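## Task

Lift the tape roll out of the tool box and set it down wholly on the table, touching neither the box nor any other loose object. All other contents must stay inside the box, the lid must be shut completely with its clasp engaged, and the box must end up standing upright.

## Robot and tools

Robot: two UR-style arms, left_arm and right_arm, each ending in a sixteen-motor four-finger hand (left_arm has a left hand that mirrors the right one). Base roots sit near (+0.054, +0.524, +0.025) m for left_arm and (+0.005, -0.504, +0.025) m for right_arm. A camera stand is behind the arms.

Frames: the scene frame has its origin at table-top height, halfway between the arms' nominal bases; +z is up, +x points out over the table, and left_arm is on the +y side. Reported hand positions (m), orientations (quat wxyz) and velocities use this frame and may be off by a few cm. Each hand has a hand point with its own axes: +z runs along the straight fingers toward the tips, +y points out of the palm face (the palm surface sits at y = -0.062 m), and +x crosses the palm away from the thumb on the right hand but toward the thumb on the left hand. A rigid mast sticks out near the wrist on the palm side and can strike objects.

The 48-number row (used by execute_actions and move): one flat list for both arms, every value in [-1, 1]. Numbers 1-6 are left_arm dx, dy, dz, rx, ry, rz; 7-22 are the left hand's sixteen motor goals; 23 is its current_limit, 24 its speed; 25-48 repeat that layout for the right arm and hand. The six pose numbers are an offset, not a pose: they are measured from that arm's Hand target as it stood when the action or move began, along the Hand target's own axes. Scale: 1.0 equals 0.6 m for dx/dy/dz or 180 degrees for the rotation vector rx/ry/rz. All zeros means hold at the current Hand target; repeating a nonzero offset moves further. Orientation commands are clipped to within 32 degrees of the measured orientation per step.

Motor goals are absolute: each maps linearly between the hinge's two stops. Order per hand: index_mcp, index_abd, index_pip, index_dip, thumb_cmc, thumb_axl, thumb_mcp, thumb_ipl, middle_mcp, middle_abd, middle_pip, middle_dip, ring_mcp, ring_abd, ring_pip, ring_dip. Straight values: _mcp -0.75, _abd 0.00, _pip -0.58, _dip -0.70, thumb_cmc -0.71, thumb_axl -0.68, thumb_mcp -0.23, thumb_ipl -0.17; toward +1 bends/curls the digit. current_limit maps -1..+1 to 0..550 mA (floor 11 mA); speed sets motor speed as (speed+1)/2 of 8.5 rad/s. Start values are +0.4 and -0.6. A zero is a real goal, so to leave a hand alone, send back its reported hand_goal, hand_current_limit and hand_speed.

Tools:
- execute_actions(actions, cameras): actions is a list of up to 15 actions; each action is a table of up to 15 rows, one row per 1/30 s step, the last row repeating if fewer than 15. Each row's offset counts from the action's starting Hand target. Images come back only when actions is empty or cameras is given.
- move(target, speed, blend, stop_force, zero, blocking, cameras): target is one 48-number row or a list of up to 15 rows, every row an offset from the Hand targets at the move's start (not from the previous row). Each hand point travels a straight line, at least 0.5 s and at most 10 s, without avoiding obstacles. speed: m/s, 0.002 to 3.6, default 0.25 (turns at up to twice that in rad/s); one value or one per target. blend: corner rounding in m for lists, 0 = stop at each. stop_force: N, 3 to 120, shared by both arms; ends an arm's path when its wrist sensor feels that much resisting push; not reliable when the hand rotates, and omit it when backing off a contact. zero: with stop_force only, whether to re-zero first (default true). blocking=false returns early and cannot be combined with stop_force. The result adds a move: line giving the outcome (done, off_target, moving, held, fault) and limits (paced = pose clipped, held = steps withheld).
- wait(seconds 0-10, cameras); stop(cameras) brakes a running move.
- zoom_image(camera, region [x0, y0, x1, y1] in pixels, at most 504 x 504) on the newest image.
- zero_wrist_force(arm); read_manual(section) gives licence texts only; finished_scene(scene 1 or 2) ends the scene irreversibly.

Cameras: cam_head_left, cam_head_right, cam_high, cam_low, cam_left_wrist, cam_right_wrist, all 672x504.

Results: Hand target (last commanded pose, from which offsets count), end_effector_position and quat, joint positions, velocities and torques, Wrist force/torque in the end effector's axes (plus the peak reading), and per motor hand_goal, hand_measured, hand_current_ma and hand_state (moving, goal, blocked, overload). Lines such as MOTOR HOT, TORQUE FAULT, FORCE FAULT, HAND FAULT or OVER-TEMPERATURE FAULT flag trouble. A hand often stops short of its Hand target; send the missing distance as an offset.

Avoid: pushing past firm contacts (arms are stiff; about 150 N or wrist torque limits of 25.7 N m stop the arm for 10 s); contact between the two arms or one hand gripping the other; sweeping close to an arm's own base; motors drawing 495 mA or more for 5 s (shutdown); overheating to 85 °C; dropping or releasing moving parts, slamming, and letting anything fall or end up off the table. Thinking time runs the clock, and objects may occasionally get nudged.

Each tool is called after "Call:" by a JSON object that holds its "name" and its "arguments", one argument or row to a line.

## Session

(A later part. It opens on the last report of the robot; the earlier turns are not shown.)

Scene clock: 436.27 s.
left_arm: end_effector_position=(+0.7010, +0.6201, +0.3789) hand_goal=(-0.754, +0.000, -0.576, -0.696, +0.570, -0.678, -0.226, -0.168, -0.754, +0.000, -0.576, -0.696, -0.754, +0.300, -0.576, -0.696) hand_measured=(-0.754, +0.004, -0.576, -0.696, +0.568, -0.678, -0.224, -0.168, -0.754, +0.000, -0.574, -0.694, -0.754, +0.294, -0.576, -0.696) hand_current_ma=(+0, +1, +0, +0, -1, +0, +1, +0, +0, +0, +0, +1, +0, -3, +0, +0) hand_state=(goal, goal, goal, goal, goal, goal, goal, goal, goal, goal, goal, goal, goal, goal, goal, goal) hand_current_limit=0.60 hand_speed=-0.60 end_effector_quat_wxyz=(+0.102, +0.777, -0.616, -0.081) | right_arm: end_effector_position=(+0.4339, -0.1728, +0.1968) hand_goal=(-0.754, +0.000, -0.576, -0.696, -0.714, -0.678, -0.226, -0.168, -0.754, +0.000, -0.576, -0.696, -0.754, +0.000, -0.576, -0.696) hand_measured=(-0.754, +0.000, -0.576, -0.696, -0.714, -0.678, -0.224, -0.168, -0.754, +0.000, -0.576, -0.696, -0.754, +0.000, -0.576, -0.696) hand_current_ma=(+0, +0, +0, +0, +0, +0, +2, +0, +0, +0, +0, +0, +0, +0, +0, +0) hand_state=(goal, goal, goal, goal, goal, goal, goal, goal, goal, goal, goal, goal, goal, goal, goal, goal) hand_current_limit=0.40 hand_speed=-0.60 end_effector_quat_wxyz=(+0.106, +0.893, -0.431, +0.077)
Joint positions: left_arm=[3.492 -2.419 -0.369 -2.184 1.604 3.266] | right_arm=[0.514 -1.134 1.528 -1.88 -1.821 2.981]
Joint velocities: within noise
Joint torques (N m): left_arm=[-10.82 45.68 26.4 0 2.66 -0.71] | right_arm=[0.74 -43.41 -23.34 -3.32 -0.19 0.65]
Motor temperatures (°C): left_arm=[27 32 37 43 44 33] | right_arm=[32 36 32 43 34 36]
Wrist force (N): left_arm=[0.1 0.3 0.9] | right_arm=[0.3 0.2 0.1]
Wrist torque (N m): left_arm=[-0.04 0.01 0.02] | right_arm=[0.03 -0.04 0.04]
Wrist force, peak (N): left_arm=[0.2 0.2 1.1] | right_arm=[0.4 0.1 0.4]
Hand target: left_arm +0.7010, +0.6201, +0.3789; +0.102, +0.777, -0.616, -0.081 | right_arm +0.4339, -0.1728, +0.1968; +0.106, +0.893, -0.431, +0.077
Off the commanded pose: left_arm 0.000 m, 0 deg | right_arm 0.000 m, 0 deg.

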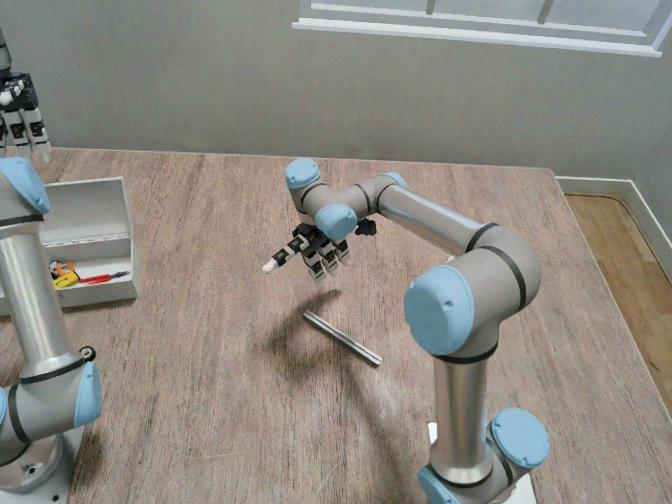

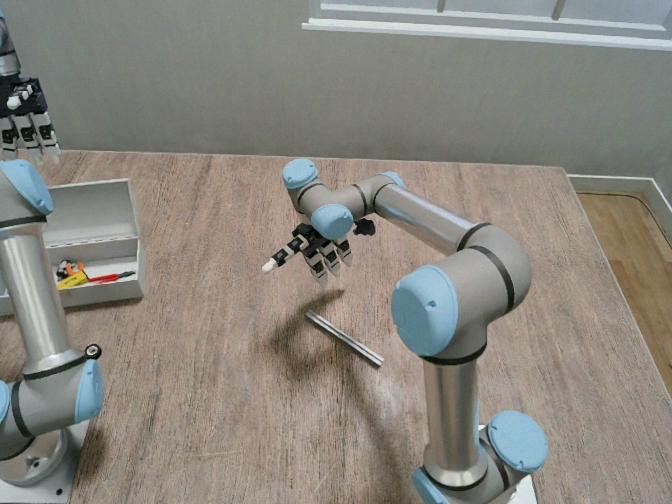

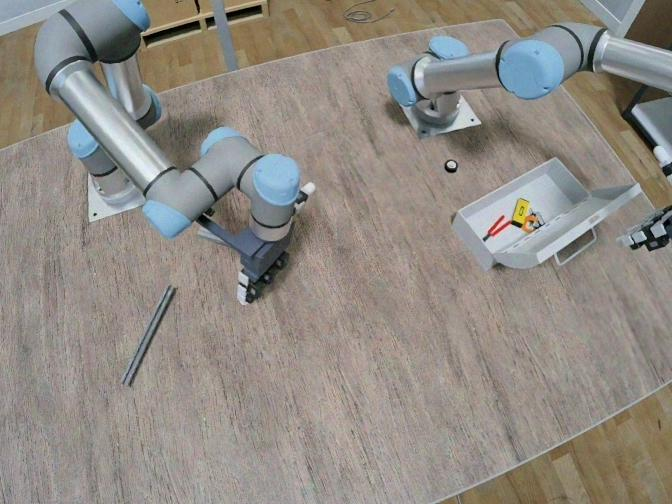

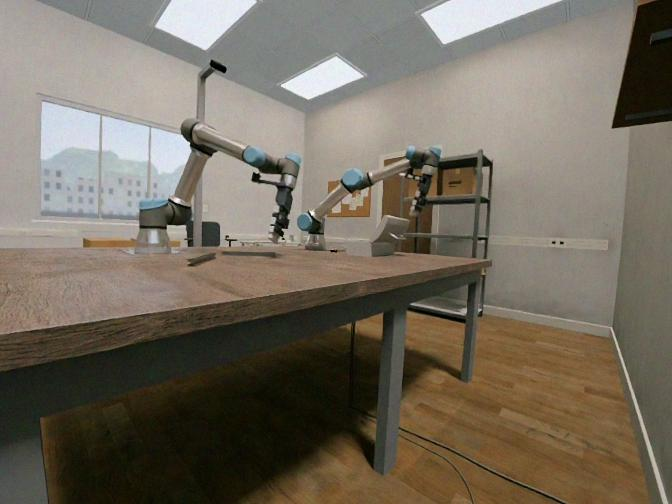

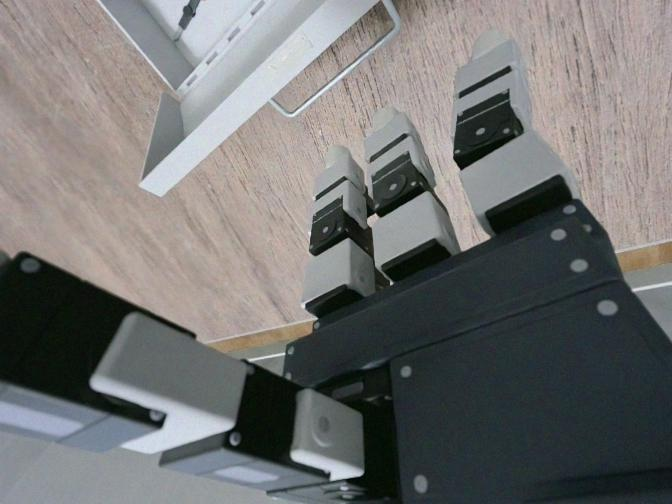

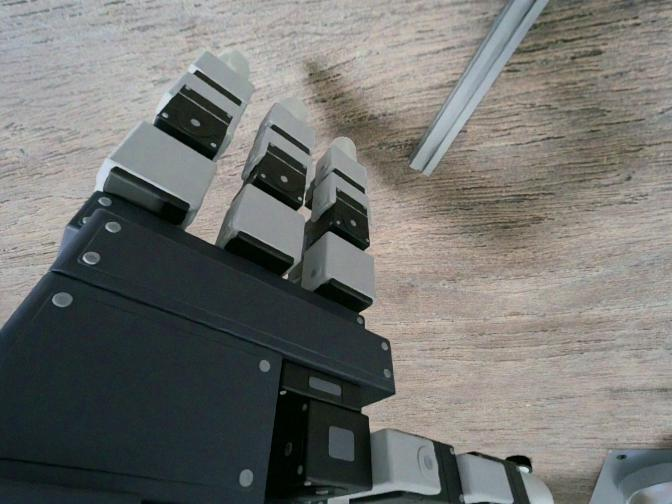

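Call:
{"name": "move", "arguments": {
  "target": [0,-0.0043,0.1565,0,0,0,-0.754,0,-0.576,-0.696,0.570,-0.678,-0.226,-0.168,-0.754,0,-0.576,-0.696,-0.754,0.3,-0.576,-0.696,0.6,-0.6,0,0,0,0,0,0,-0.754,0,-0.576,-0.696,-0.714,-0.678,-0.226,-0.168,-0.754,0,-0.576,-0.696,-0.754,0,-0.576,-0.696,0.4,-0.6],
  "speed": 0.1,
  "stop_force": 6,
  "cameras": ["cam_low","cam_left_wrist","cam_high"]
}}

Call:
{"name": "zoom_image", "arguments": {
  "camera": "cam_low",
  "region": [300, 130, 500, 280]
}}

Scene clock: 466.73 s.
left_arm: end_effector_position=(+0.6798, +0.6151, +0.2876) hand_goal=(-0.754, +0.000, -0.576, -0.696, +0.570, -0.678, -0.226, -0.168, -0.754, +0.000, -0.576, -0.696, -0.754, +0.300, -0.576, -0.696) hand_measured=(-0.754, +0.004, -0.576, -0.696, +0.568, -0.678, -0.224, -0.168, -0.754, +0.000, -0.574, -0.694, -0.754, +0.294, -0.576, -0.696) hand_current_ma=(+0, +1, +0, +0, -1, +0, +1, +0, +0, +0, +0, +1, +0, -3, +0, +0) hand_state=(goal, goal, goal, goal, goal, goal, goal, goal, goal, goal, goal, goal, goal, goal, goal, goal) hand_current_limit=0.60 hand_speed=-0.60 end_effector_quat_wxyz=(+0.102, +0.777, -0.616, -0.081) | right_arm: end_effector_position=(+0.4339, -0.1728, +0.1968) hand_goal=(-0.754, +0.000, -0.576, -0.696, -0.714, -0.678, -0.226, -0.168, -0.754, +0.000, -0.576, -0.696, -0.754, +0.000, -0.576, -0.696) hand_measured=(-0.754, +0.000, -0.576, -0.696, -0.714, -0.678, -0.224, -0.168, -0.754, +0.000, -0.576, -0.696, -0.754, +0.000, -0.576, -0.696) hand_current_ma=(+0, +0, +0, +0, +0, +0, +2, +0, +0, +0, +0, +0, +0, +0, +0, +0) hand_state=(goal, goal, goal, goal, goal, goal, goal, goal, goal, goal, goal, goal, goal, goal, goal, goal) hand_current_limit=0.40 hand_speed=-0.60 end_effector_quat_wxyz=(+0.106, +0.893, -0.431, +0.077)
Joint positions: left_arm=[3.496 -2.266 -0.876 -1.829 1.605 3.269] | right_arm=[0.514 -1.134 1.528 -1.88 -1.821 2.981]
Joint torques (N m): left_arm=[11.87 58.57 14.62 3.44 -2.8 1.34] | right_arm=[0.58 -44.52 -23.71 -3.22 -0.24 0.71]
Wrist force (N): left_arm=[0.1 0.2 0.9] | right_arm=[0.1 0.1 0.0]
Wrist torque (N m): left_arm=[-0.06 0.02 0.02] | right_arm=[0.01 -0.01 0.01]
Wrist force, peak (N): left_arm=[-0.1 0.2 1.7] | right_arm=[0.2 0.3 0.4]
Hand target: left_arm +0.6798, +0.6151, +0.2876; +0.102, +0.777, -0.616, -0.081 | right_arm +0.4339, -0.1728, +0.1968; +0.106, +0.893, -0.431, +0.077
Off the commanded pose: left_arm 0.000 m, 0 deg | right_arm 0.000 m, 0 deg.
move: done
Images, in order (width x height): cam_high 672x504, cam_low 672x504, cam_left_wrist 672x504.

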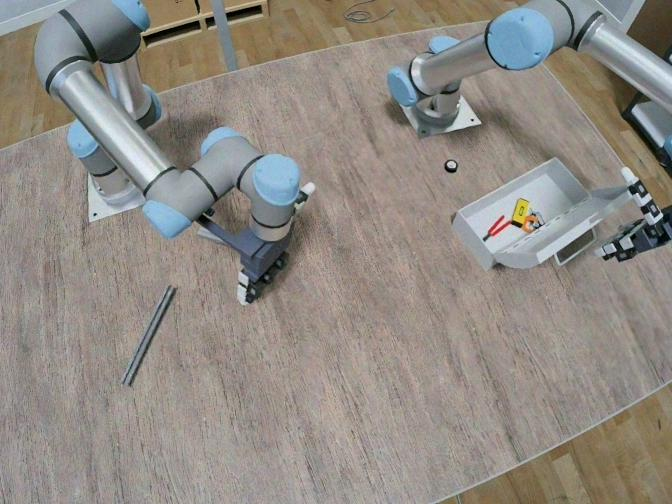

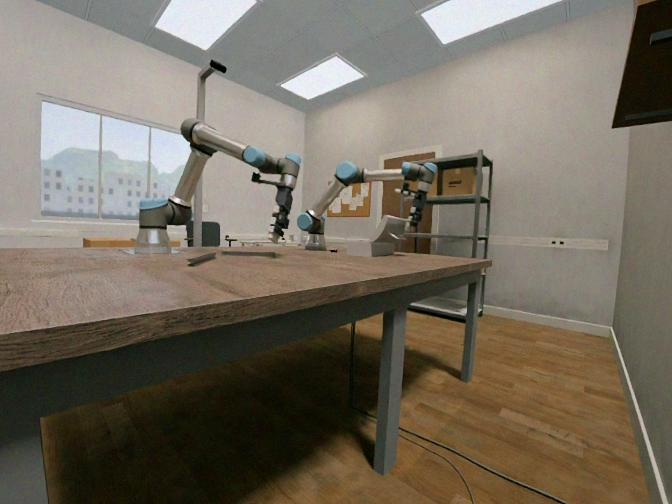

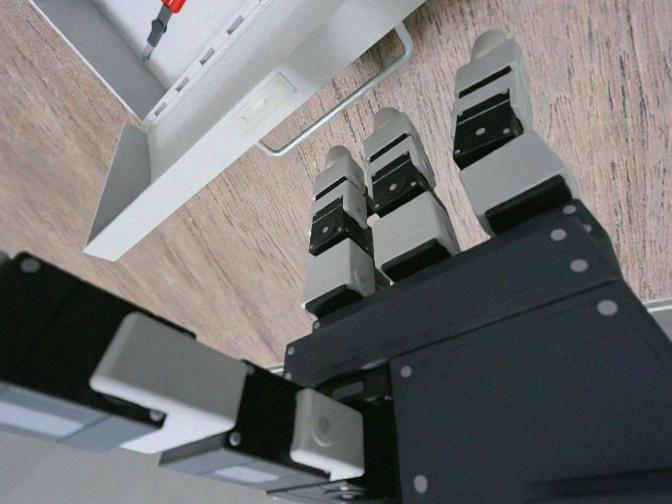

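Scaled by 2.520.

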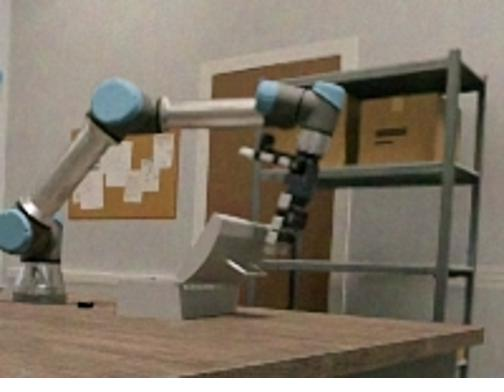

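Call:
{"name": "move", "arguments": {
  "target": [0,0.0065,-0.0242,0,0,0,-0.754,0,-0.576,-0.696,0.570,-0.678,-0.226,-0.168,-0.754,0,-0.576,-0.696,-0.754,0.3,-0.576,-0.696,0.6,-0.6,0,0,0,0,0,0,-0.754,0,-0.576,-0.696,-0.714,-0.678,-0.226,-0.168,-0.754,0,-0.576,-0.696,-0.754,0,-0.576,-0.696,0.4,-0.6],
  "speed": 0.1
}}

Call:
{"name": "move", "arguments": {
  "target": [0,0.0644,0.0173,0,0,0,-0.754,0,-0.576,-0.696,0.570,-0.678,-0.226,-0.168,-0.754,0,-0.576,-0.696,-0.754,0.3,-0.576,-0.696,0.6,-0.6,0,0,0,0,0,0,-0.754,0,-0.576,-0.696,-0.714,-0.678,-0.226,-0.168,-0.754,0,-0.576,-0.696,-0.754,0,-0.576,-0.696,0.4,-0.6],
  "speed": 0.05,
  "stop_force": 4,
  "cameras": ["cam_low","cam_left_wrist","cam_high"]
}}

Call:
{"name": "zoom_image", "arguments": {
  "camera": "cam_low",
  "region": [300, 130, 500, 280]
}}

Scene clock: 500.43 s.
left_arm: end_effector_position=(+0.6798, +0.6151, +0.3025) hand_goal=(-0.754, +0.000, -0.576, -0.696, +0.570, -0.678, -0.226, -0.168, -0.754, +0.000, -0.576, -0.696, -0.754, +0.300, -0.576, -0.696) hand_measured=(-0.754, +0.004, -0.576, -0.696, +0.568, -0.678, -0.224, -0.168, -0.754, +0.000, -0.574, -0.694, -0.754, +0.294, -0.576, -0.696) hand_current_ma=(+0, +1, +0, +0, -1, +0, +1, +0, +0, +0, +0, +1, +0, -3, +0, +0) hand_state=(goal, goal, goal, goal, goal, goal, goal, goal, goal, goal, goal, goal, goal, goal, goal, goal) hand_current_limit=0.60 hand_speed=-0.60 end_effector_quat_wxyz=(+0.102, +0.777, -0.616, -0.081) | right_arm: end_effector_position=(+0.4339, -0.1728, +0.1968) hand_goal=(-0.754, +0.000, -0.576, -0.696, -0.714, -0.678, -0.226, -0.168, -0.754, +0.000, -0.576, -0.696, -0.754, +0.000, -0.576, -0.696) hand_measured=(-0.754, +0.000, -0.576, -0.696, -0.714, -0.678, -0.224, -0.168, -0.754, +0.000, -0.576, -0.696, -0.754, +0.000, -0.576, -0.696) hand_current_ma=(+0, +0, +0, +0, +0, +0, +2, +0, +0, +0, +0, +0, +0, +0, +0, +0) hand_state=(goal, goal, goal, goal, goal, goal, goal, goal, goal, goal, goal, goal, goal, goal, goal, goal) hand_current_limit=0.40 hand_speed=-0.60 end_effector_quat_wxyz=(+0.106, +0.893, -0.431, +0.077)
Joint positions: left_arm=[3.496 -2.267 -0.837 -1.867 1.605 3.269] | right_arm=[0.514 -1.134 1.528 -1.88 -1.821 2.981]
Joint torques (N m): left_arm=[9.51 41.32 28.89 0.09 -2.09 1.36] | right_arm=[0.58 -43.67 -24.27 -3.22 -0.23 0.81]
Wrist force (N): left_arm=[0.0 0.3 0.9] | right_arm=[0.3 0.2 0.0]
Wrist torque (N m): left_arm=[-0.03 0.04 0.01] | right_arm=[0.03 -0.03 0.03]
Wrist force, peak (N): left_arm=[0.1 0.2 1.3] | right_arm=[0.2 0.3 0.5]
Hand target: left_arm +0.6798, +0.6151, +0.3026; +0.102, +0.777, -0.616, -0.081 | right_arm +0.4339, -0.1728, +0.1968; +0.106, +0.893, -0.431, +0.077
Off the commanded pose: left_arm 0.000 m, 0 deg | right_arm 0.000 m, 0 deg.
move: done

Scene clock: 502.37 s.
left_arm: end_effector_position=(+0.6408, +0.6060, +0.3026) hand_goal=(-0.754, +0.000, -0.576, -0.696, +0.570, -0.678, -0.226, -0.168, -0.754, +0.000, -0.576, -0.696, -0.754, +0.300, -0.576, -0.696) hand_measured=(-0.754, +0.004, -0.576, -0.696, +0.568, -0.678, -0.224, -0.168, -0.754, +0.000, -0.574, -0.694, -0.754, +0.294, -0.576, -0.696) hand_current_ma=(+0, +1, +0, +0, -1, +0, +1, +0, +0, +0, +0, +1, +0, -3, +0, +0) hand_state=(goal, goal, goal, goal, goal, goal, goal, goal, goal, goal, goal, goal, goal, goal, goal, goal) hand_current_limit=0.60 hand_speed=-0.60 end_effector_quat_wxyz=(+0.102, +0.777, -0.616, -0.081) | right_arm: end_effector_position=(+0.4339, -0.1728, +0.1968) hand_goal=(-0.754, +0.000, -0.576, -0.696, -0.714, -0.678, -0.226, -0.168, -0.754, +0.000, -0.576, -0.696, -0.754, +0.000, -0.576, -0.696) hand_measured=(-0.754, +0.000, -0.576, -0.696, -0.714, -0.678, -0.224, -0.168, -0.754, +0.000, -0.576, -0.696, -0.754, +0.000, -0.576, -0.696) hand_current_ma=(+0, +0, +0, +0, +0, +0, +2, +0, +0, +0, +0, +0, +0, +0, +0, +0) hand_state=(goal, goal, goal, goal, goal, goal, goal, goal, goal, goal, goal, goal, goal, goal, goal, goal) hand_current_limit=0.40 hand_speed=-0.60 end_effector_quat_wxyz=(+0.106, +0.893, -0.431, +0.077)
Joint positions: left_arm=[3.503 -2.148 -1.032 -1.791 1.607 3.276] | right_arm=[0.514 -1.134 1.528 -1.88 -1.821 2.981]
Joint torques (N m): left_arm=[11.89 54.3 14.39 3.41 2.06 1.44] | right_arm=[0.16 -44.53 -24.16 -3.31 -0.02 0.83]
Wrist force (N): left_arm=[0.0 0.3 0.9] | right_arm=[0.3 0.1 0.2]
Wrist torque (N m): left_arm=[-0.03 0.03 0.01] | right_arm=[-0.01 -0.04 0.02]
Wrist force, peak (N): left_arm=[0.0 0.6 1.0] | right_arm=[0.1 0.3 0.4]
Hand target: left_arm +0.6408, +0.6060, +0.3026; +0.102, +0.777, -0.616, -0.081 | right_arm +0.4339, -0.1728, +0.1968; +0.106, +0.893, -0.431, +0.077
Off the commanded pose: left_arm 0.000 m, 0 deg | right_arm 0.000 m, 0 deg.
move: done
Images, in order (width x height): cam_high 672x504, cam_low 672x504, cam_left_wrist 672x504.

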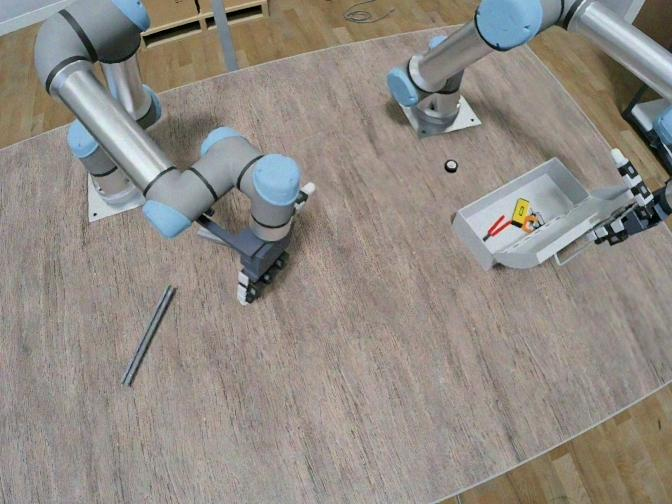

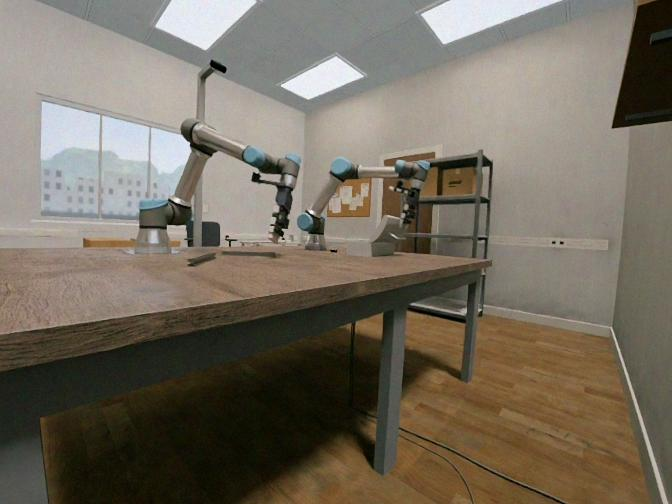

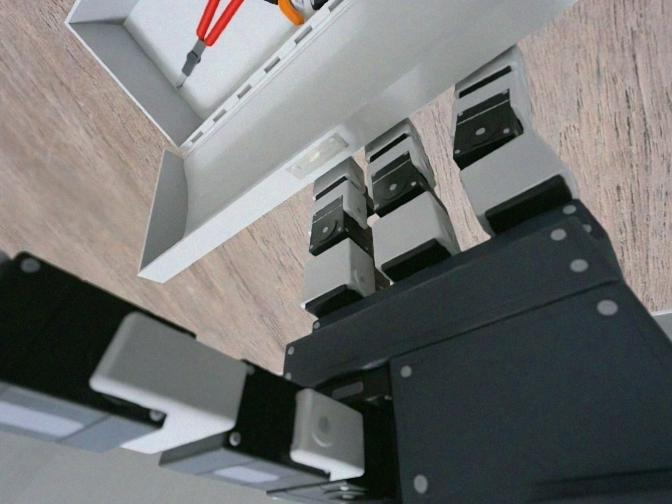

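Scaled by 2.520.

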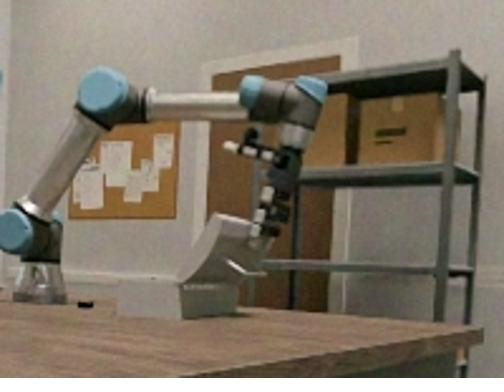

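Call:
{"name": "move", "arguments": {
  "target": [0,0.0483,0.013,0,0,0,-0.754,0,-0.576,-0.696,0.570,-0.678,-0.226,-0.168,-0.754,0,-0.576,-0.696,-0.754,0.3,-0.576,-0.696,0.6,-0.6,0,0,0,0,0,0,-0.754,0,-0.576,-0.696,-0.714,-0.678,-0.226,-0.168,-0.754,0,-0.576,-0.696,-0.754,0,-0.576,-0.696,0.4,-0.6],
  "speed": 0.04,
  "stop_force": 3,
  "cameras": ["cam_low","cam_left_wrist","cam_high"]
}}

Call:
{"name": "zoom_image", "arguments": {
  "camera": "cam_low",
  "region": [300, 130, 500, 280]
}}

Scene clock: 514.27 s.
left_arm: end_effector_position=(+0.6355, +0.6046, +0.3026) hand_goal=(-0.754, +0.000, -0.576, -0.696, +0.570, -0.678, -0.226, -0.168, -0.754, +0.000, -0.576, -0.696, -0.754, +0.300, -0.576, -0.696) hand_measured=(-0.758, +0.002, -0.578, -0.696, +0.568, -0.678, -0.224, -0.168, -0.762, +0.000, -0.582, -0.696, -0.774, +0.296, -0.588, -0.698) hand_current_ma=(-2, +1, +0, +0, -1, +0, +1, +0, -5, +0, -2, +0, -22, -1, -8, -1) hand_state=(goal, goal, goal, goal, goal, goal, goal, goal, goal, goal, goal, goal, goal, goal, goal, goal) hand_current_limit=0.60 hand_speed=-0.60 end_effector_quat_wxyz=(+0.102, +0.777, -0.616, -0.081) | right_arm: end_effector_position=(+0.4339, -0.1728, +0.1968) hand_goal=(-0.754, +0.000, -0.576, -0.696, -0.714, -0.678, -0.226, -0.168, -0.754, +0.000, -0.576, -0.696, -0.754, +0.000, -0.576, -0.696) hand_measured=(-0.754, +0.000, -0.576, -0.696, -0.714, -0.678, -0.224, -0.168, -0.754, +0.000, -0.576, -0.696, -0.754, +0.000, -0.576, -0.696) hand_current_ma=(+0, +0, +0, +0, +0, +0, +2, +0, +0, +0, +0, +0, +0, +0, +0, +0) hand_state=(goal, goal, goal, goal, goal, goal, goal, goal, goal, goal, goal, goal, goal, goal, goal, goal) hand_current_limit=0.40 hand_speed=-0.60 end_effector_quat_wxyz=(+0.106, +0.893, -0.431, +0.077)
Joint positions: left_arm=[3.504 -2.133 -1.056 -1.782 1.607 3.277] | right_arm=[0.514 -1.134 1.528 -1.88 -1.821 2.981]
Joint torques (N m): left_arm=[-11.01 38.16 28.11 -0.06 -2.69 -1.08] | right_arm=[0.98 -45 -24.29 -3.35 -0.08 1.01]
Wrist force (N): left_arm=[-0.1 -0.2 1.1] | right_arm=[0.2 -0.2 0.2]
Wrist torque (N m): left_arm=[-0.03 0.04 0.04] | right_arm=[-0.04 -0.02 0.01]
Wrist force, peak (N): left_arm=[0.1 -3.0 -1.4] | right_arm=[0.2 0.4 0.3]
Hand target: left_arm +0.6355, +0.6046, +0.3026; +0.102, +0.777, -0.616, -0.081 (not the last commanded pose) | right_arm +0.4339, -0.1728, +0.1968; +0.106, +0.893, -0.431, +0.077
Off the commanded pose: left_arm 0.024 m, 0 deg | right_arm 0.000 m, 0 deg.
move: contact (left_arm)
Images, in order (width x height): cam_high 672x504, cam_low 672x504, cam_left_wrist 672x504.

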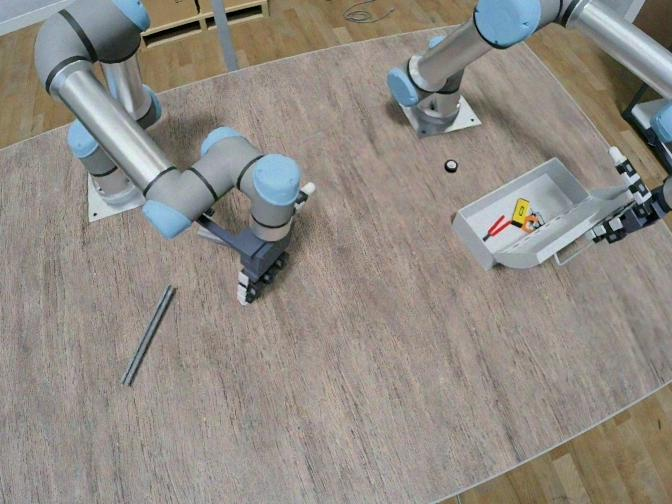

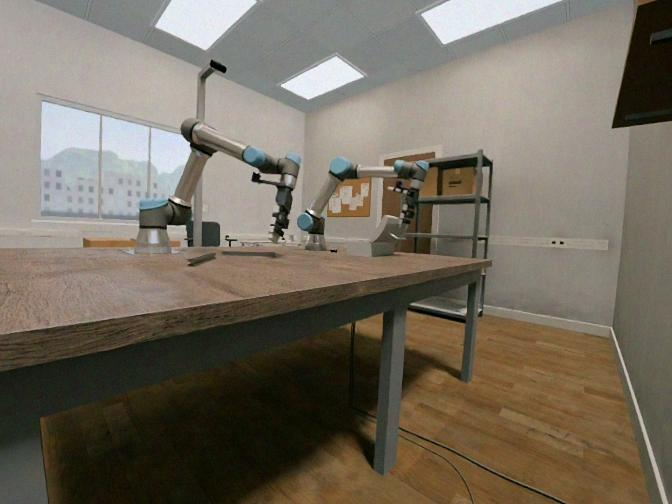

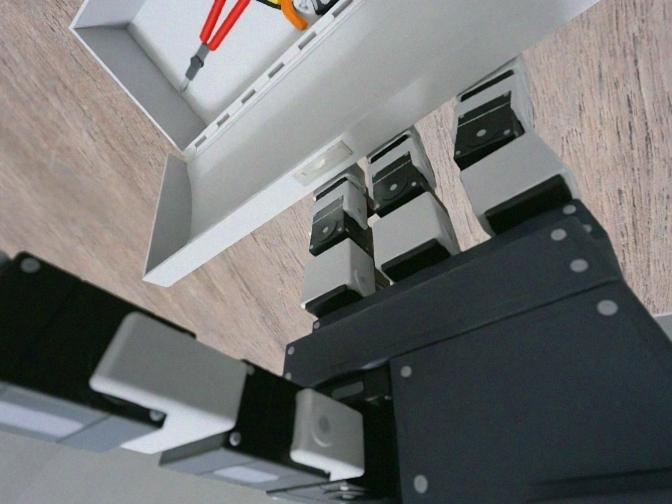

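Scaled by 2.520.

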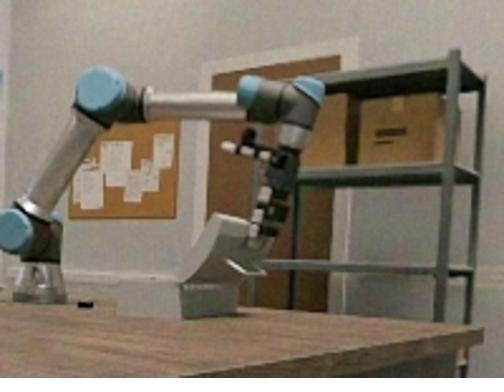

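Call:
{"name": "move", "arguments": {
  "target": [0,0.0564,0.0151,0,0,0,-0.754,0,-0.576,-0.696,0.570,-0.678,-0.226,-0.168,-0.754,0,-0.576,-0.696,-0.754,0.3,-0.576,-0.696,0.6,-0.6,0,0,0,0,0,0,-0.754,0,-0.576,-0.696,-0.714,-0.678,-0.226,-0.168,-0.754,0,-0.576,-0.696,-0.754,0,-0.576,-0.696,0.4,-0.6],
  "speed": 0.04,
  "stop_force": 12,
  "cameras": ["cam_low","cam_left_wrist","cam_high"]
}}

Call:
{"name": "zoom_image", "arguments": {
  "camera": "cam_low",
  "region": [300, 130, 500, 280]
}}

Scene clock: 525.73 s.
left_arm: end_effector_position=(+0.6014, +0.5966, +0.3025) hand_goal=(-0.754, +0.000, -0.576, -0.696, +0.570, -0.678, -0.226, -0.168, -0.754, +0.000, -0.576, -0.696, -0.754, +0.300, -0.576, -0.696) hand_measured=(-0.768, +0.002, -0.582, -0.696, +0.568, -0.678, -0.224, -0.168, -0.774, +0.000, -0.586, -0.700, -0.784, +0.302, -0.590, -0.700) hand_current_ma=(-13, +1, -3, +0, -1, +0, +1, +0, -21, +0, -8, -1, -45, +0, -13, -2) hand_state=(goal, goal, goal, goal, goal, goal, goal, goal, goal, goal, goal, goal, blocked, goal, goal, goal) hand_current_limit=0.60 hand_speed=-0.60 end_effector_quat_wxyz=(+0.102, +0.777, -0.616, -0.081) | right_arm: end_effector_position=(+0.4339, -0.1728, +0.1968) hand_goal=(-0.754, +0.000, -0.576, -0.696, -0.714, -0.678, -0.226, -0.168, -0.754, +0.000, -0.576, -0.696, -0.754, +0.000, -0.576, -0.696) hand_measured=(-0.754, +0.000, -0.576, -0.696, -0.714, -0.678, -0.224, -0.168, -0.754, +0.000, -0.576, -0.696, -0.754, +0.000, -0.576, -0.696) hand_current_ma=(+0, +0, +0, +0, +0, +0, +2, +0, +0, +0, +0, +0, +0, +0, +0, +0) hand_state=(goal, goal, goal, goal, goal, goal, goal, goal, goal, goal, goal, goal, goal, goal, goal, goal) hand_current_limit=0.40 hand_speed=-0.60 end_effector_quat_wxyz=(+0.106, +0.893, -0.431, +0.077)
Joint positions: left_arm=[3.512 -2.041 -1.199 -1.732 1.609 3.284] | right_arm=[0.514 -1.134 1.528 -1.88 -1.821 2.981]
Joint torques (N m): left_arm=[11.42 48.79 11.76 2.53 2.8 1.47] | right_arm=[0.81 -45.38 -24.51 -3.28 -0.05 0.87]
Wrist force (N): left_arm=[0.0 -2.8 -1.7] | right_arm=[0.2 0.2 0.0]
Wrist torque (N m): left_arm=[0.29 -0.05 0.10] | right_arm=[0.03 -0.01 0.02]
Wrist force, peak (N): left_arm=[0.0 -4.2 -2.1] | right_arm=[0.4 0.4 0.2]
Hand target: left_arm +0.6014, +0.5966, +0.3025; +0.102, +0.777, -0.616, -0.081 | right_arm +0.4339, -0.1728, +0.1968; +0.106, +0.893, -0.431, +0.077
Off the commanded pose: left_arm 0.000 m, 0 deg | right_arm 0.000 m, 0 deg.
move: done
Images, in order (width x height): cam_high 672x504, cam_low 672x504, cam_left_wrist 672x504.

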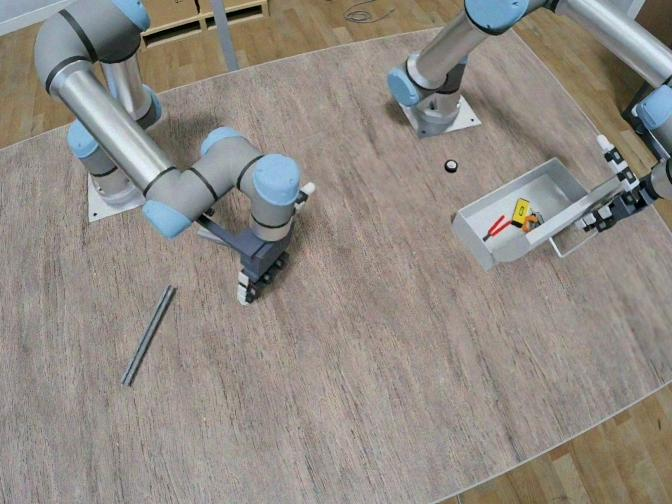

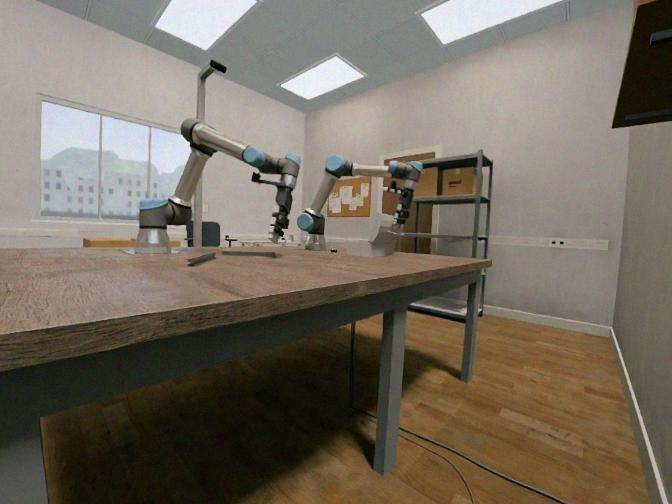

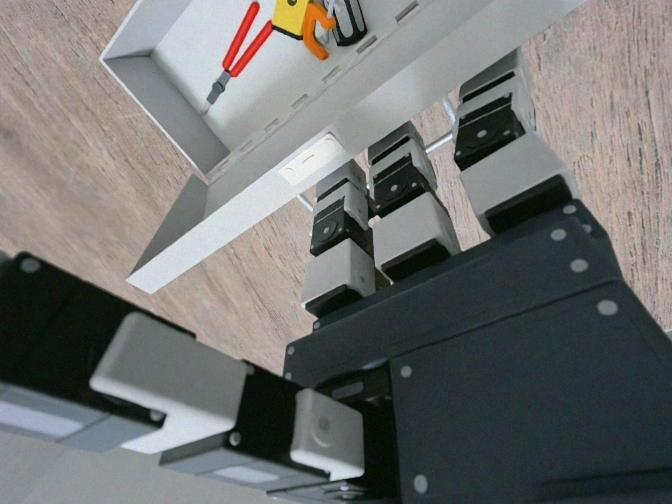

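Scaled by 2.520.

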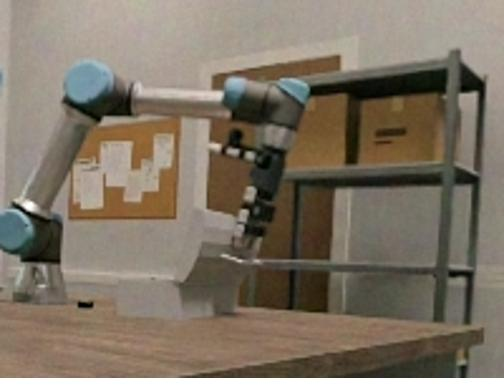

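Call:
{"name": "move", "arguments": {
  "target": [0,-0.0403,-0.0108,0,0,0,-0.754,0,-0.576,-0.696,0.570,-0.678,-0.226,-0.168,-0.754,0,-0.576,-0.696,-0.754,0.3,-0.576,-0.696,0.6,-0.6,0,0,0,0,0,0,-0.754,0,-0.576,-0.696,-0.714,-0.678,-0.226,-0.168,-0.754,0,-0.576,-0.696,-0.754,0,-0.576,-0.696,0.4,-0.6],
  "speed": 0.04,
  "cameras": ["cam_low","cam_left_wrist"]
}}

Call:
{"name": "zoom_image", "arguments": {
  "camera": "cam_low",
  "region": [300, 130, 500, 280]
}}

Scene clock: 530.53 s.
left_arm: end_effector_position=(+0.6257, +0.6023, +0.3026) hand_goal=(-0.754, +0.000, -0.576, -0.696, +0.570, -0.678, -0.226, -0.168, -0.754, +0.000, -0.576, -0.696, -0.754, +0.300, -0.576, -0.696) hand_measured=(-0.764, +0.002, -0.582, -0.696, +0.568, -0.678, -0.224, -0.168, -0.772, +0.000, -0.586, -0.700, -0.784, +0.296, -0.590, -0.702) hand_current_ma=(-8, +0, -3, +0, -1, +0, +1, +0, -18, +0, -8, -1, -43, -1, -13, -3) hand_state=(goal, goal, goal, goal, goal, goal, goal, goal, goal, goal, goal, goal, blocked, goal, goal, goal) hand_current_limit=0.60 hand_speed=-0.60 end_effector_quat_wxyz=(+0.102, +0.777, -0.616, -0.081) | right_arm: end_effector_position=(+0.4339, -0.1728, +0.1968) hand_goal=(-0.754, +0.000, -0.576, -0.696, -0.714, -0.678, -0.226, -0.168, -0.754, +0.000, -0.576, -0.696, -0.754, +0.000, -0.576, -0.696) hand_measured=(-0.754, +0.000, -0.576, -0.696, -0.714, -0.678, -0.224, -0.168, -0.754, +0.000, -0.576, -0.696, -0.754, +0.000, -0.576, -0.696) hand_current_ma=(+0, +0, +0, +0, +0, +0, +2, +0, +0, +0, +0, +0, +0, +0, +0, +0) hand_state=(goal, goal, goal, goal, goal, goal, goal, goal, goal, goal, goal, goal, goal, goal, goal, goal) hand_current_limit=0.40 hand_speed=-0.60 end_effector_quat_wxyz=(+0.106, +0.893, -0.431, +0.077)
Joint positions: left_arm=[3.506 -2.106 -1.099 -1.766 1.608 3.279] | right_arm=[0.514 -1.134 1.528 -1.88 -1.821 2.981]
Joint torques (N m): left_arm=[-10.73 37.21 27.35 -0.12 -2.66 -1.14] | right_arm=[0.5 -46.02 -24.86 -3.38 -0.18 1.05]
Wrist force (N): left_arm=[0.1 -1.7 2.0] | right_arm=[0.1 0.2 0.2]
Wrist torque (N m): left_arm=[-0.03 0.11 0.19] | right_arm=[0.00 -0.01 0.01]
Wrist force, peak (N): left_arm=[0.2 -2.9 -1.9] | right_arm=[0.4 0.3 0.3]
Hand target: left_arm +0.6257, +0.6024, +0.3026; +0.102, +0.777, -0.616, -0.081 | right_arm +0.4339, -0.1728, +0.1968; +0.106, +0.893, -0.431, +0.077
Off the commanded pose: left_arm 0.000 m, 0 deg | right_arm 0.000 m, 0 deg.
move: done
Images, in order (width x height): cam_low 672x504, cam_left_wrist 672x504.

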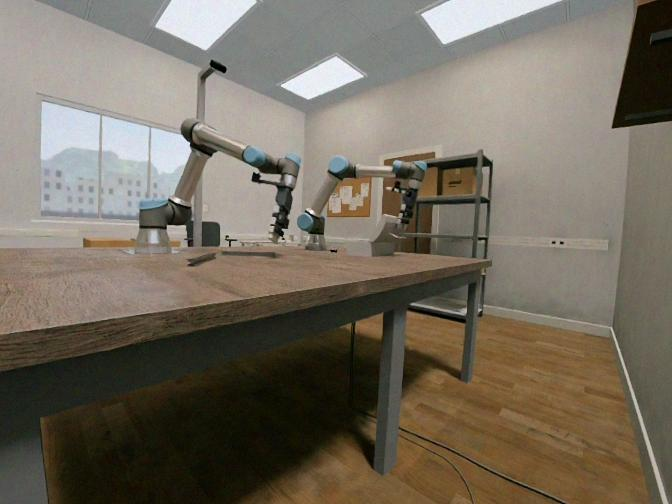

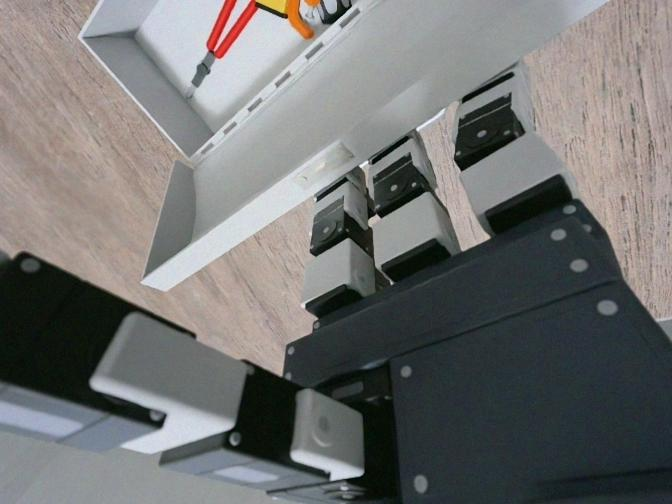

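Scaled by 2.520.

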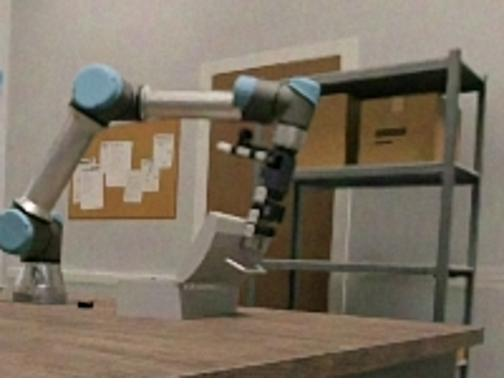

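Call:
{"name": "move", "arguments": {
  "target": [
    [0,-0.0193,-0.0052,0,0,0,-0.754,0,-0.576,-0.696,0.570,-0.678,-0.226,-0.168,-0.754,0,-0.576,-0.696,-0.754,0.3,-0.576,-0.696,0.6,-0.6,0,0,0,0,0,0,-0.754,0,-0.576,-0.696,-0.714,-0.678,-0.226,-0.168,-0.754,0,-0.576,-0.696,-0.754,0,-0.576,-0.696,0.4,-0.6],
    [0,0.0195,-0.15,0,0,0,-0.754,0,-0.576,-0.696,0.570,-0.678,-0.226,-0.168,-0.754,0,-0.576,-0.696,-0.754,0.3,-0.576,-0.696,0.6,-0.6,0,0,0,0,0,0,-0.754,0,-0.576,-0.696,-0.714,-0.678,-0.226,-0.168,-0.754,0,-0.576,-0.696,-0.754,0,-0.576,-0.696,0.4,-0.6]
  ],
  "speed": [0.04,0.12],
  "cameras": ["cam_left_wrist"]
}}

Call:
{"name": "move", "arguments": {
  "target": [0,-0.0725,-0.0195,0.0833,0,0,-0.754,0,-0.576,0.609,-0.714,-0.678,-0.226,-0.168,-0.754,0,-0.576,0.609,-1,0.3,-0.576,0.9,0.6,-0.5,0,0,0,0,0,0,-0.754,0,-0.576,-0.696,-0.714,-0.678,-0.226,-0.168,-0.754,0,-0.576,-0.696,-0.754,0,-0.576,-0.696,0.4,-0.6],
  "speed": 0.12,
  "cameras": ["cam_left_wrist","cam_low"]
}}

Scene clock: 651.03 s.
left_arm: end_effector_position=(+0.6374, +0.6051, +0.3925) hand_goal=(-0.754, +0.000, -0.576, -0.696, +0.570, -0.678, -0.226, -0.168, -0.754, +0.000, -0.576, -0.696, -0.754, +0.300, -0.576, -0.696) hand_measured=(-0.760, +0.002, -0.580, -0.696, +0.568, -0.678, -0.224, -0.168, -0.758, +0.000, -0.580, -0.700, -0.760, +0.296, -0.580, -0.700) hand_current_ma=(-3, +0, -1, +0, -1, +0, +1, +0, -3, +0, -2, -1, -3, -1, -1, -1) hand_state=(goal, goal, goal, goal, goal, goal, goal, goal, goal, goal, goal, goal, goal, goal, goal, goal) hand_current_limit=0.60 hand_speed=-0.60 end_effector_quat_wxyz=(+0.102, +0.777, -0.616, -0.081) | right_arm: end_effector_position=(+0.4339, -0.1728, +0.1968) hand_goal=(-0.754, +0.000, -0.576, -0.696, -0.714, -0.678, -0.226, -0.168, -0.754, +0.000, -0.576, -0.696, -0.754, +0.000, -0.576, -0.696) hand_measured=(-0.754, +0.000, -0.576, -0.696, -0.714, -0.678, -0.224, -0.168, -0.754, +0.000, -0.576, -0.696, -0.754, +0.000, -0.576, -0.696) hand_current_ma=(+0, +0, +0, +0, +0, +0, +2, +0, +0, +0, +0, +0, +0, +0, +0, +0) hand_state=(goal, goal, goal, goal, goal, goal, goal, goal, goal, goal, goal, goal, goal, goal, goal, goal) hand_current_limit=0.40 hand_speed=-0.60 end_effector_quat_wxyz=(+0.106, +0.893, -0.431, +0.077)
Joint positions: left_arm=[3.504 -2.159 -0.785 -2.028 1.607 3.277] | right_arm=[0.514 -1.134 1.528 -1.88 -1.821 2.981]
Joint torques (N m): left_arm=[-4.19 38.16 27.25 -0.11 2.62 -1.15] | right_arm=[0.88 -45.53 -24.39 -3.31 0.06 1.03]
Wrist force (N): left_arm=[0.0 0.2 0.9] | right_arm=[0.1 0.1 0.0]
Wrist torque (N m): left_arm=[-0.06 0.03 0.08] | right_arm=[0.01 -0.01 0.02]
Wrist force, peak (N): left_arm=[0.0 -2.4 2.2] | right_arm=[0.3 0.2 0.4]
Hand target: left_arm +0.6374, +0.6051, +0.3925; +0.102, +0.777, -0.616, -0.081 | right_arm +0.4339, -0.1728, +0.1968; +0.106, +0.893, -0.431, +0.077
Off the commanded pose: left_arm 0.000 m, 0 deg | right_arm 0.000 m, 0 deg.
move: done
Images, in order (width x height): cam_left_wrist 672x504.

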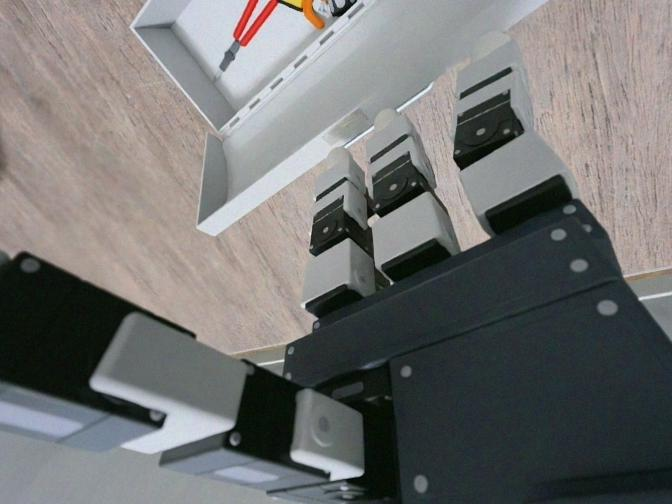

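Scene clock: 652.77 s.
left_arm: end_effector_position=(+0.6812, +0.6154, +0.3926) hand_goal=(-0.754, +0.000, -0.576, +0.608, -0.714, -0.678, -0.226, -0.168, -0.754, +0.000, -0.576, +0.608, -1.000, +0.300, -0.576, +0.900) hand_measured=(-0.756, +0.002, -0.578, +0.604, -0.712, -0.678, -0.224, -0.168, -0.756, +0.000, -0.580, +0.604, -0.994, +0.296, -0.578, +0.896) hand_current_ma=(-1, +0, -1, -1, +0, +0, +1, +0, +0, +0, -1, -1, +3, -1, -1, -2) hand_state=(goal, goal, goal, goal, goal, goal, goal, goal, goal, goal, goal, goal, goal, goal, goal, goal) hand_current_limit=0.60 hand_speed=-0.50 end_effector_quat_wxyz=(+0.000, +0.784, -0.621, +0.000) | right_arm: end_effector_position=(+0.4339, -0.1728, +0.1968) hand_goal=(-0.754, +0.000, -0.576, -0.696, -0.714, -0.678, -0.226, -0.168, -0.754, +0.000, -0.576, -0.696, -0.754, +0.000, -0.576, -0.696) hand_measured=(-0.754, +0.000, -0.576, -0.696, -0.714, -0.678, -0.224, -0.168, -0.754, +0.000, -0.576, -0.696, -0.754, +0.000, -0.576, -0.696) hand_current_ma=(+0, +0, +0, +0, +0, +0, +2, +0, +0, +0, +0, +0, +0, +0, +0, +0) hand_state=(goal, goal, goal, goal, goal, goal, goal, goal, goal, goal, goal, goal, goal, goal, goal, goal) hand_current_limit=0.40 hand_speed=-0.60 end_effector_quat_wxyz=(+0.106, +0.893, -0.431, +0.077)
Joint positions: left_arm=[3.506 -2.114 -0.845 -1.754 1.571 3.284] | right_arm=[0.514 -1.134 1.528 -1.88 -1.821 2.981]
Joint torques (N m): left_arm=[11.4 53.49 12.85 4.13 -2.94 1.43] | right_arm=[1.03 -45.82 -24.98 -3.42 0.08 0.93]
Wrist force (N): left_arm=[0.0 0.1 0.8] | right_arm=[0.0 0.0 0.0]
Wrist torque (N m): left_arm=[-0.08 0.01 -0.04] | right_arm=[0.01 0.00 0.00]
Wrist force, peak (N): left_arm=[-0.1 0.5 1.4] | right_arm=[0.4 0.2 0.2]
Hand target: left_arm +0.6813, +0.6154, +0.3926; +0.000, +0.784, -0.621, +0.000 | right_arm +0.4339, -0.1728, +0.1968; +0.106, +0.893, -0.431, +0.077
Off the commanded pose: left_arm 0.000 m, 0 deg | right_arm 0.000 m, 0 deg.
move: done
Images, in order (width x height): cam_low 672x504, cam_left_wrist 672x504.

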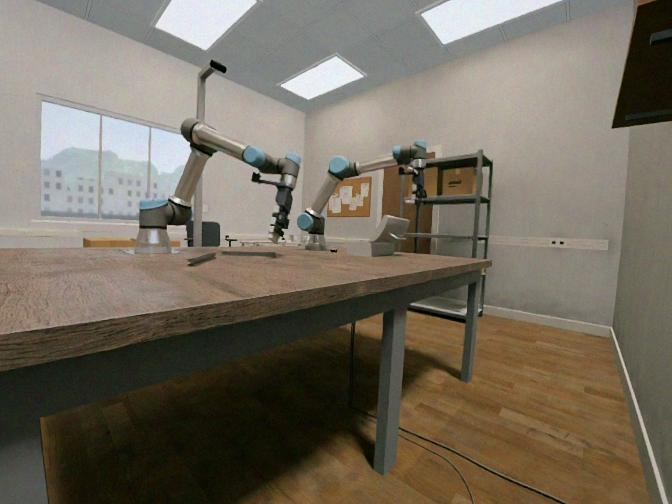

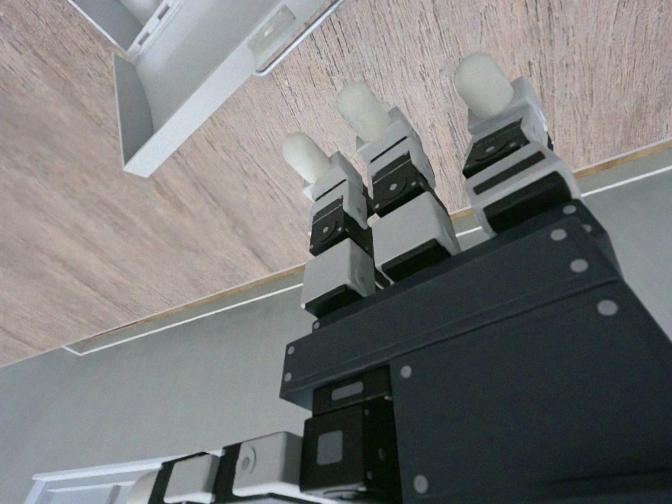

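Call:
{"name": "move", "arguments": {
  "target": [-0.0075,0,0.3493,0,0,0,-0.754,0,-0.576,0.609,-0.714,-0.678,-0.226,-0.168,-0.754,0,-0.576,0.609,-1,0.3,-0.576,0.9,0.6,-0.5,0,0,0,0,0,0,-0.754,0,-0.576,-0.696,-0.714,-0.678,-0.226,-0.168,-0.754,0,-0.576,-0.696,-0.754,0,-0.576,-0.696,0.4,-0.6],
  "speed": 0.12,
  "stop_force": 6,
  "cameras": ["cam_left_wrist","cam_low","cam_high"]
}}

Call:
{"name": "zoom_image", "arguments": {
  "camera": "cam_low",
  "region": [320, 130, 480, 270]
}}

Scene clock: 662.67 s.
left_arm: end_effector_position=(+0.6802, +0.6198, +0.1830) hand_goal=(-0.754, +0.000, -0.576, +0.608, -0.714, -0.678, -0.226, -0.168, -0.754, +0.000, -0.576, +0.608, -1.000, +0.300, -0.576, +0.900) hand_measured=(-0.756, +0.002, -0.578, +0.604, -0.712, -0.678, -0.224, -0.168, -0.756, +0.000, -0.580, +0.604, -0.994, +0.296, -0.578, +0.896) hand_current_ma=(-1, +0, -1, -1, +0, +0, +1, +0, +0, +0, -1, -1, +3, -1, -1, -2) hand_state=(goal, goal, goal, goal, goal, goal, goal, goal, goal, goal, goal, goal, goal, goal, goal, goal) hand_current_limit=0.60 hand_speed=-0.50 end_effector_quat_wxyz=(+0.000, +0.784, -0.621, +0.000) | right_arm: end_effector_position=(+0.4339, -0.1728, +0.1968) hand_goal=(-0.754, +0.000, -0.576, -0.696, -0.714, -0.678, -0.226, -0.168, -0.754, +0.000, -0.576, -0.696, -0.754, +0.000, -0.576, -0.696) hand_measured=(-0.754, +0.000, -0.576, -0.696, -0.714, -0.678, -0.224, -0.168, -0.754, +0.000, -0.576, -0.696, -0.754, +0.000, -0.576, -0.696) hand_current_ma=(+0, +0, +0, +0, +0, +0, +2, +0, +0, +0, +0, +0, +0, +0, +0, +0) hand_state=(goal, goal, goal, goal, goal, goal, goal, goal, goal, goal, goal, goal, goal, goal, goal, goal) hand_current_limit=0.40 hand_speed=-0.60 end_effector_quat_wxyz=(+0.106, +0.893, -0.431, +0.077)
Joint positions: left_arm=[3.513 -2.156 -1.32 -1.236 1.571 3.291] | right_arm=[0.514 -1.134 1.528 -1.88 -1.821 2.981]
Joint torques (N m): left_arm=[11.51 36.56 13.42 4.08 -2.95 1.43] | right_arm=[0.92 -45.75 -25.7 -3.22 -0.02 1.02]
Wrist force (N): left_arm=[0.0 0.0 0.5] | right_arm=[0.2 0.2 0.0]
Wrist torque (N m): left_arm=[-0.07 -0.01 -0.05] | right_arm=[0.02 -0.03 0.02]
Wrist force, peak (N): left_arm=[0.4 0.3 1.3] | right_arm=[0.5 0.1 0.0]
Hand target: left_arm +0.6802, +0.6198, +0.1830; +0.000, +0.784, -0.621, +0.000 | right_arm +0.4339, -0.1728, +0.1968; +0.106, +0.893, -0.431, +0.077
Off the commanded pose: left_arm 0.000 m, 0 deg | right_arm 0.000 m, 0 deg.
move: done
Images, in order (width x height): cam_high 672x504, cam_low 672x504, cam_left_wrist 672x504.

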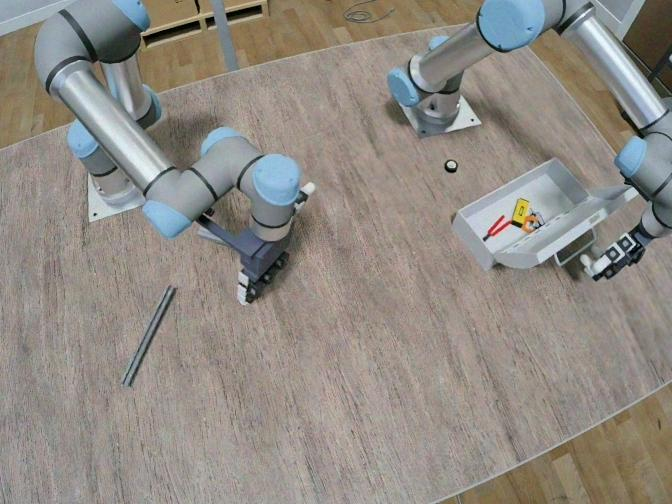

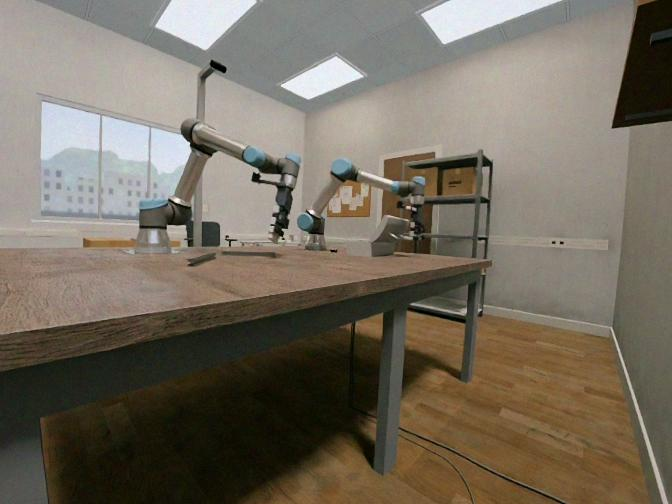

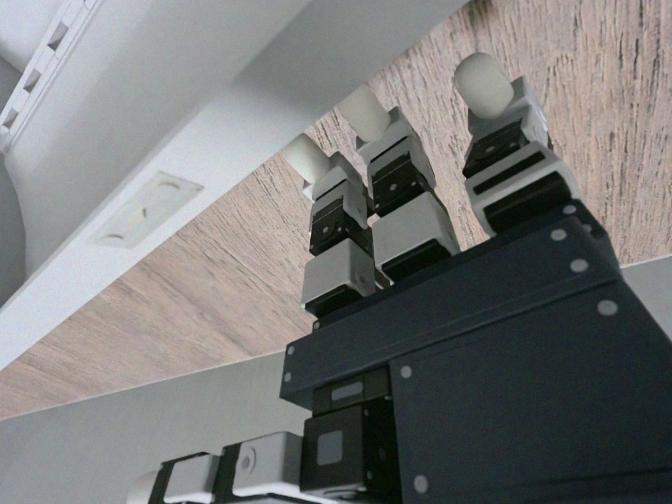

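Scaled by 3.150.

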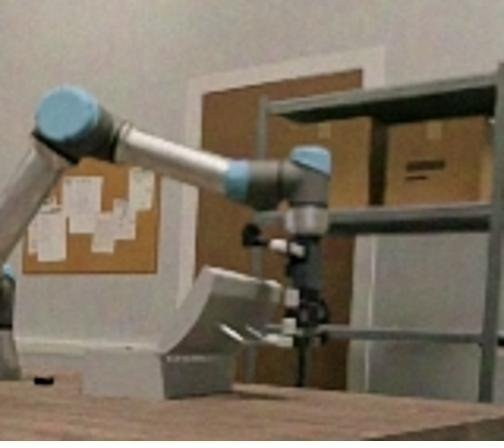

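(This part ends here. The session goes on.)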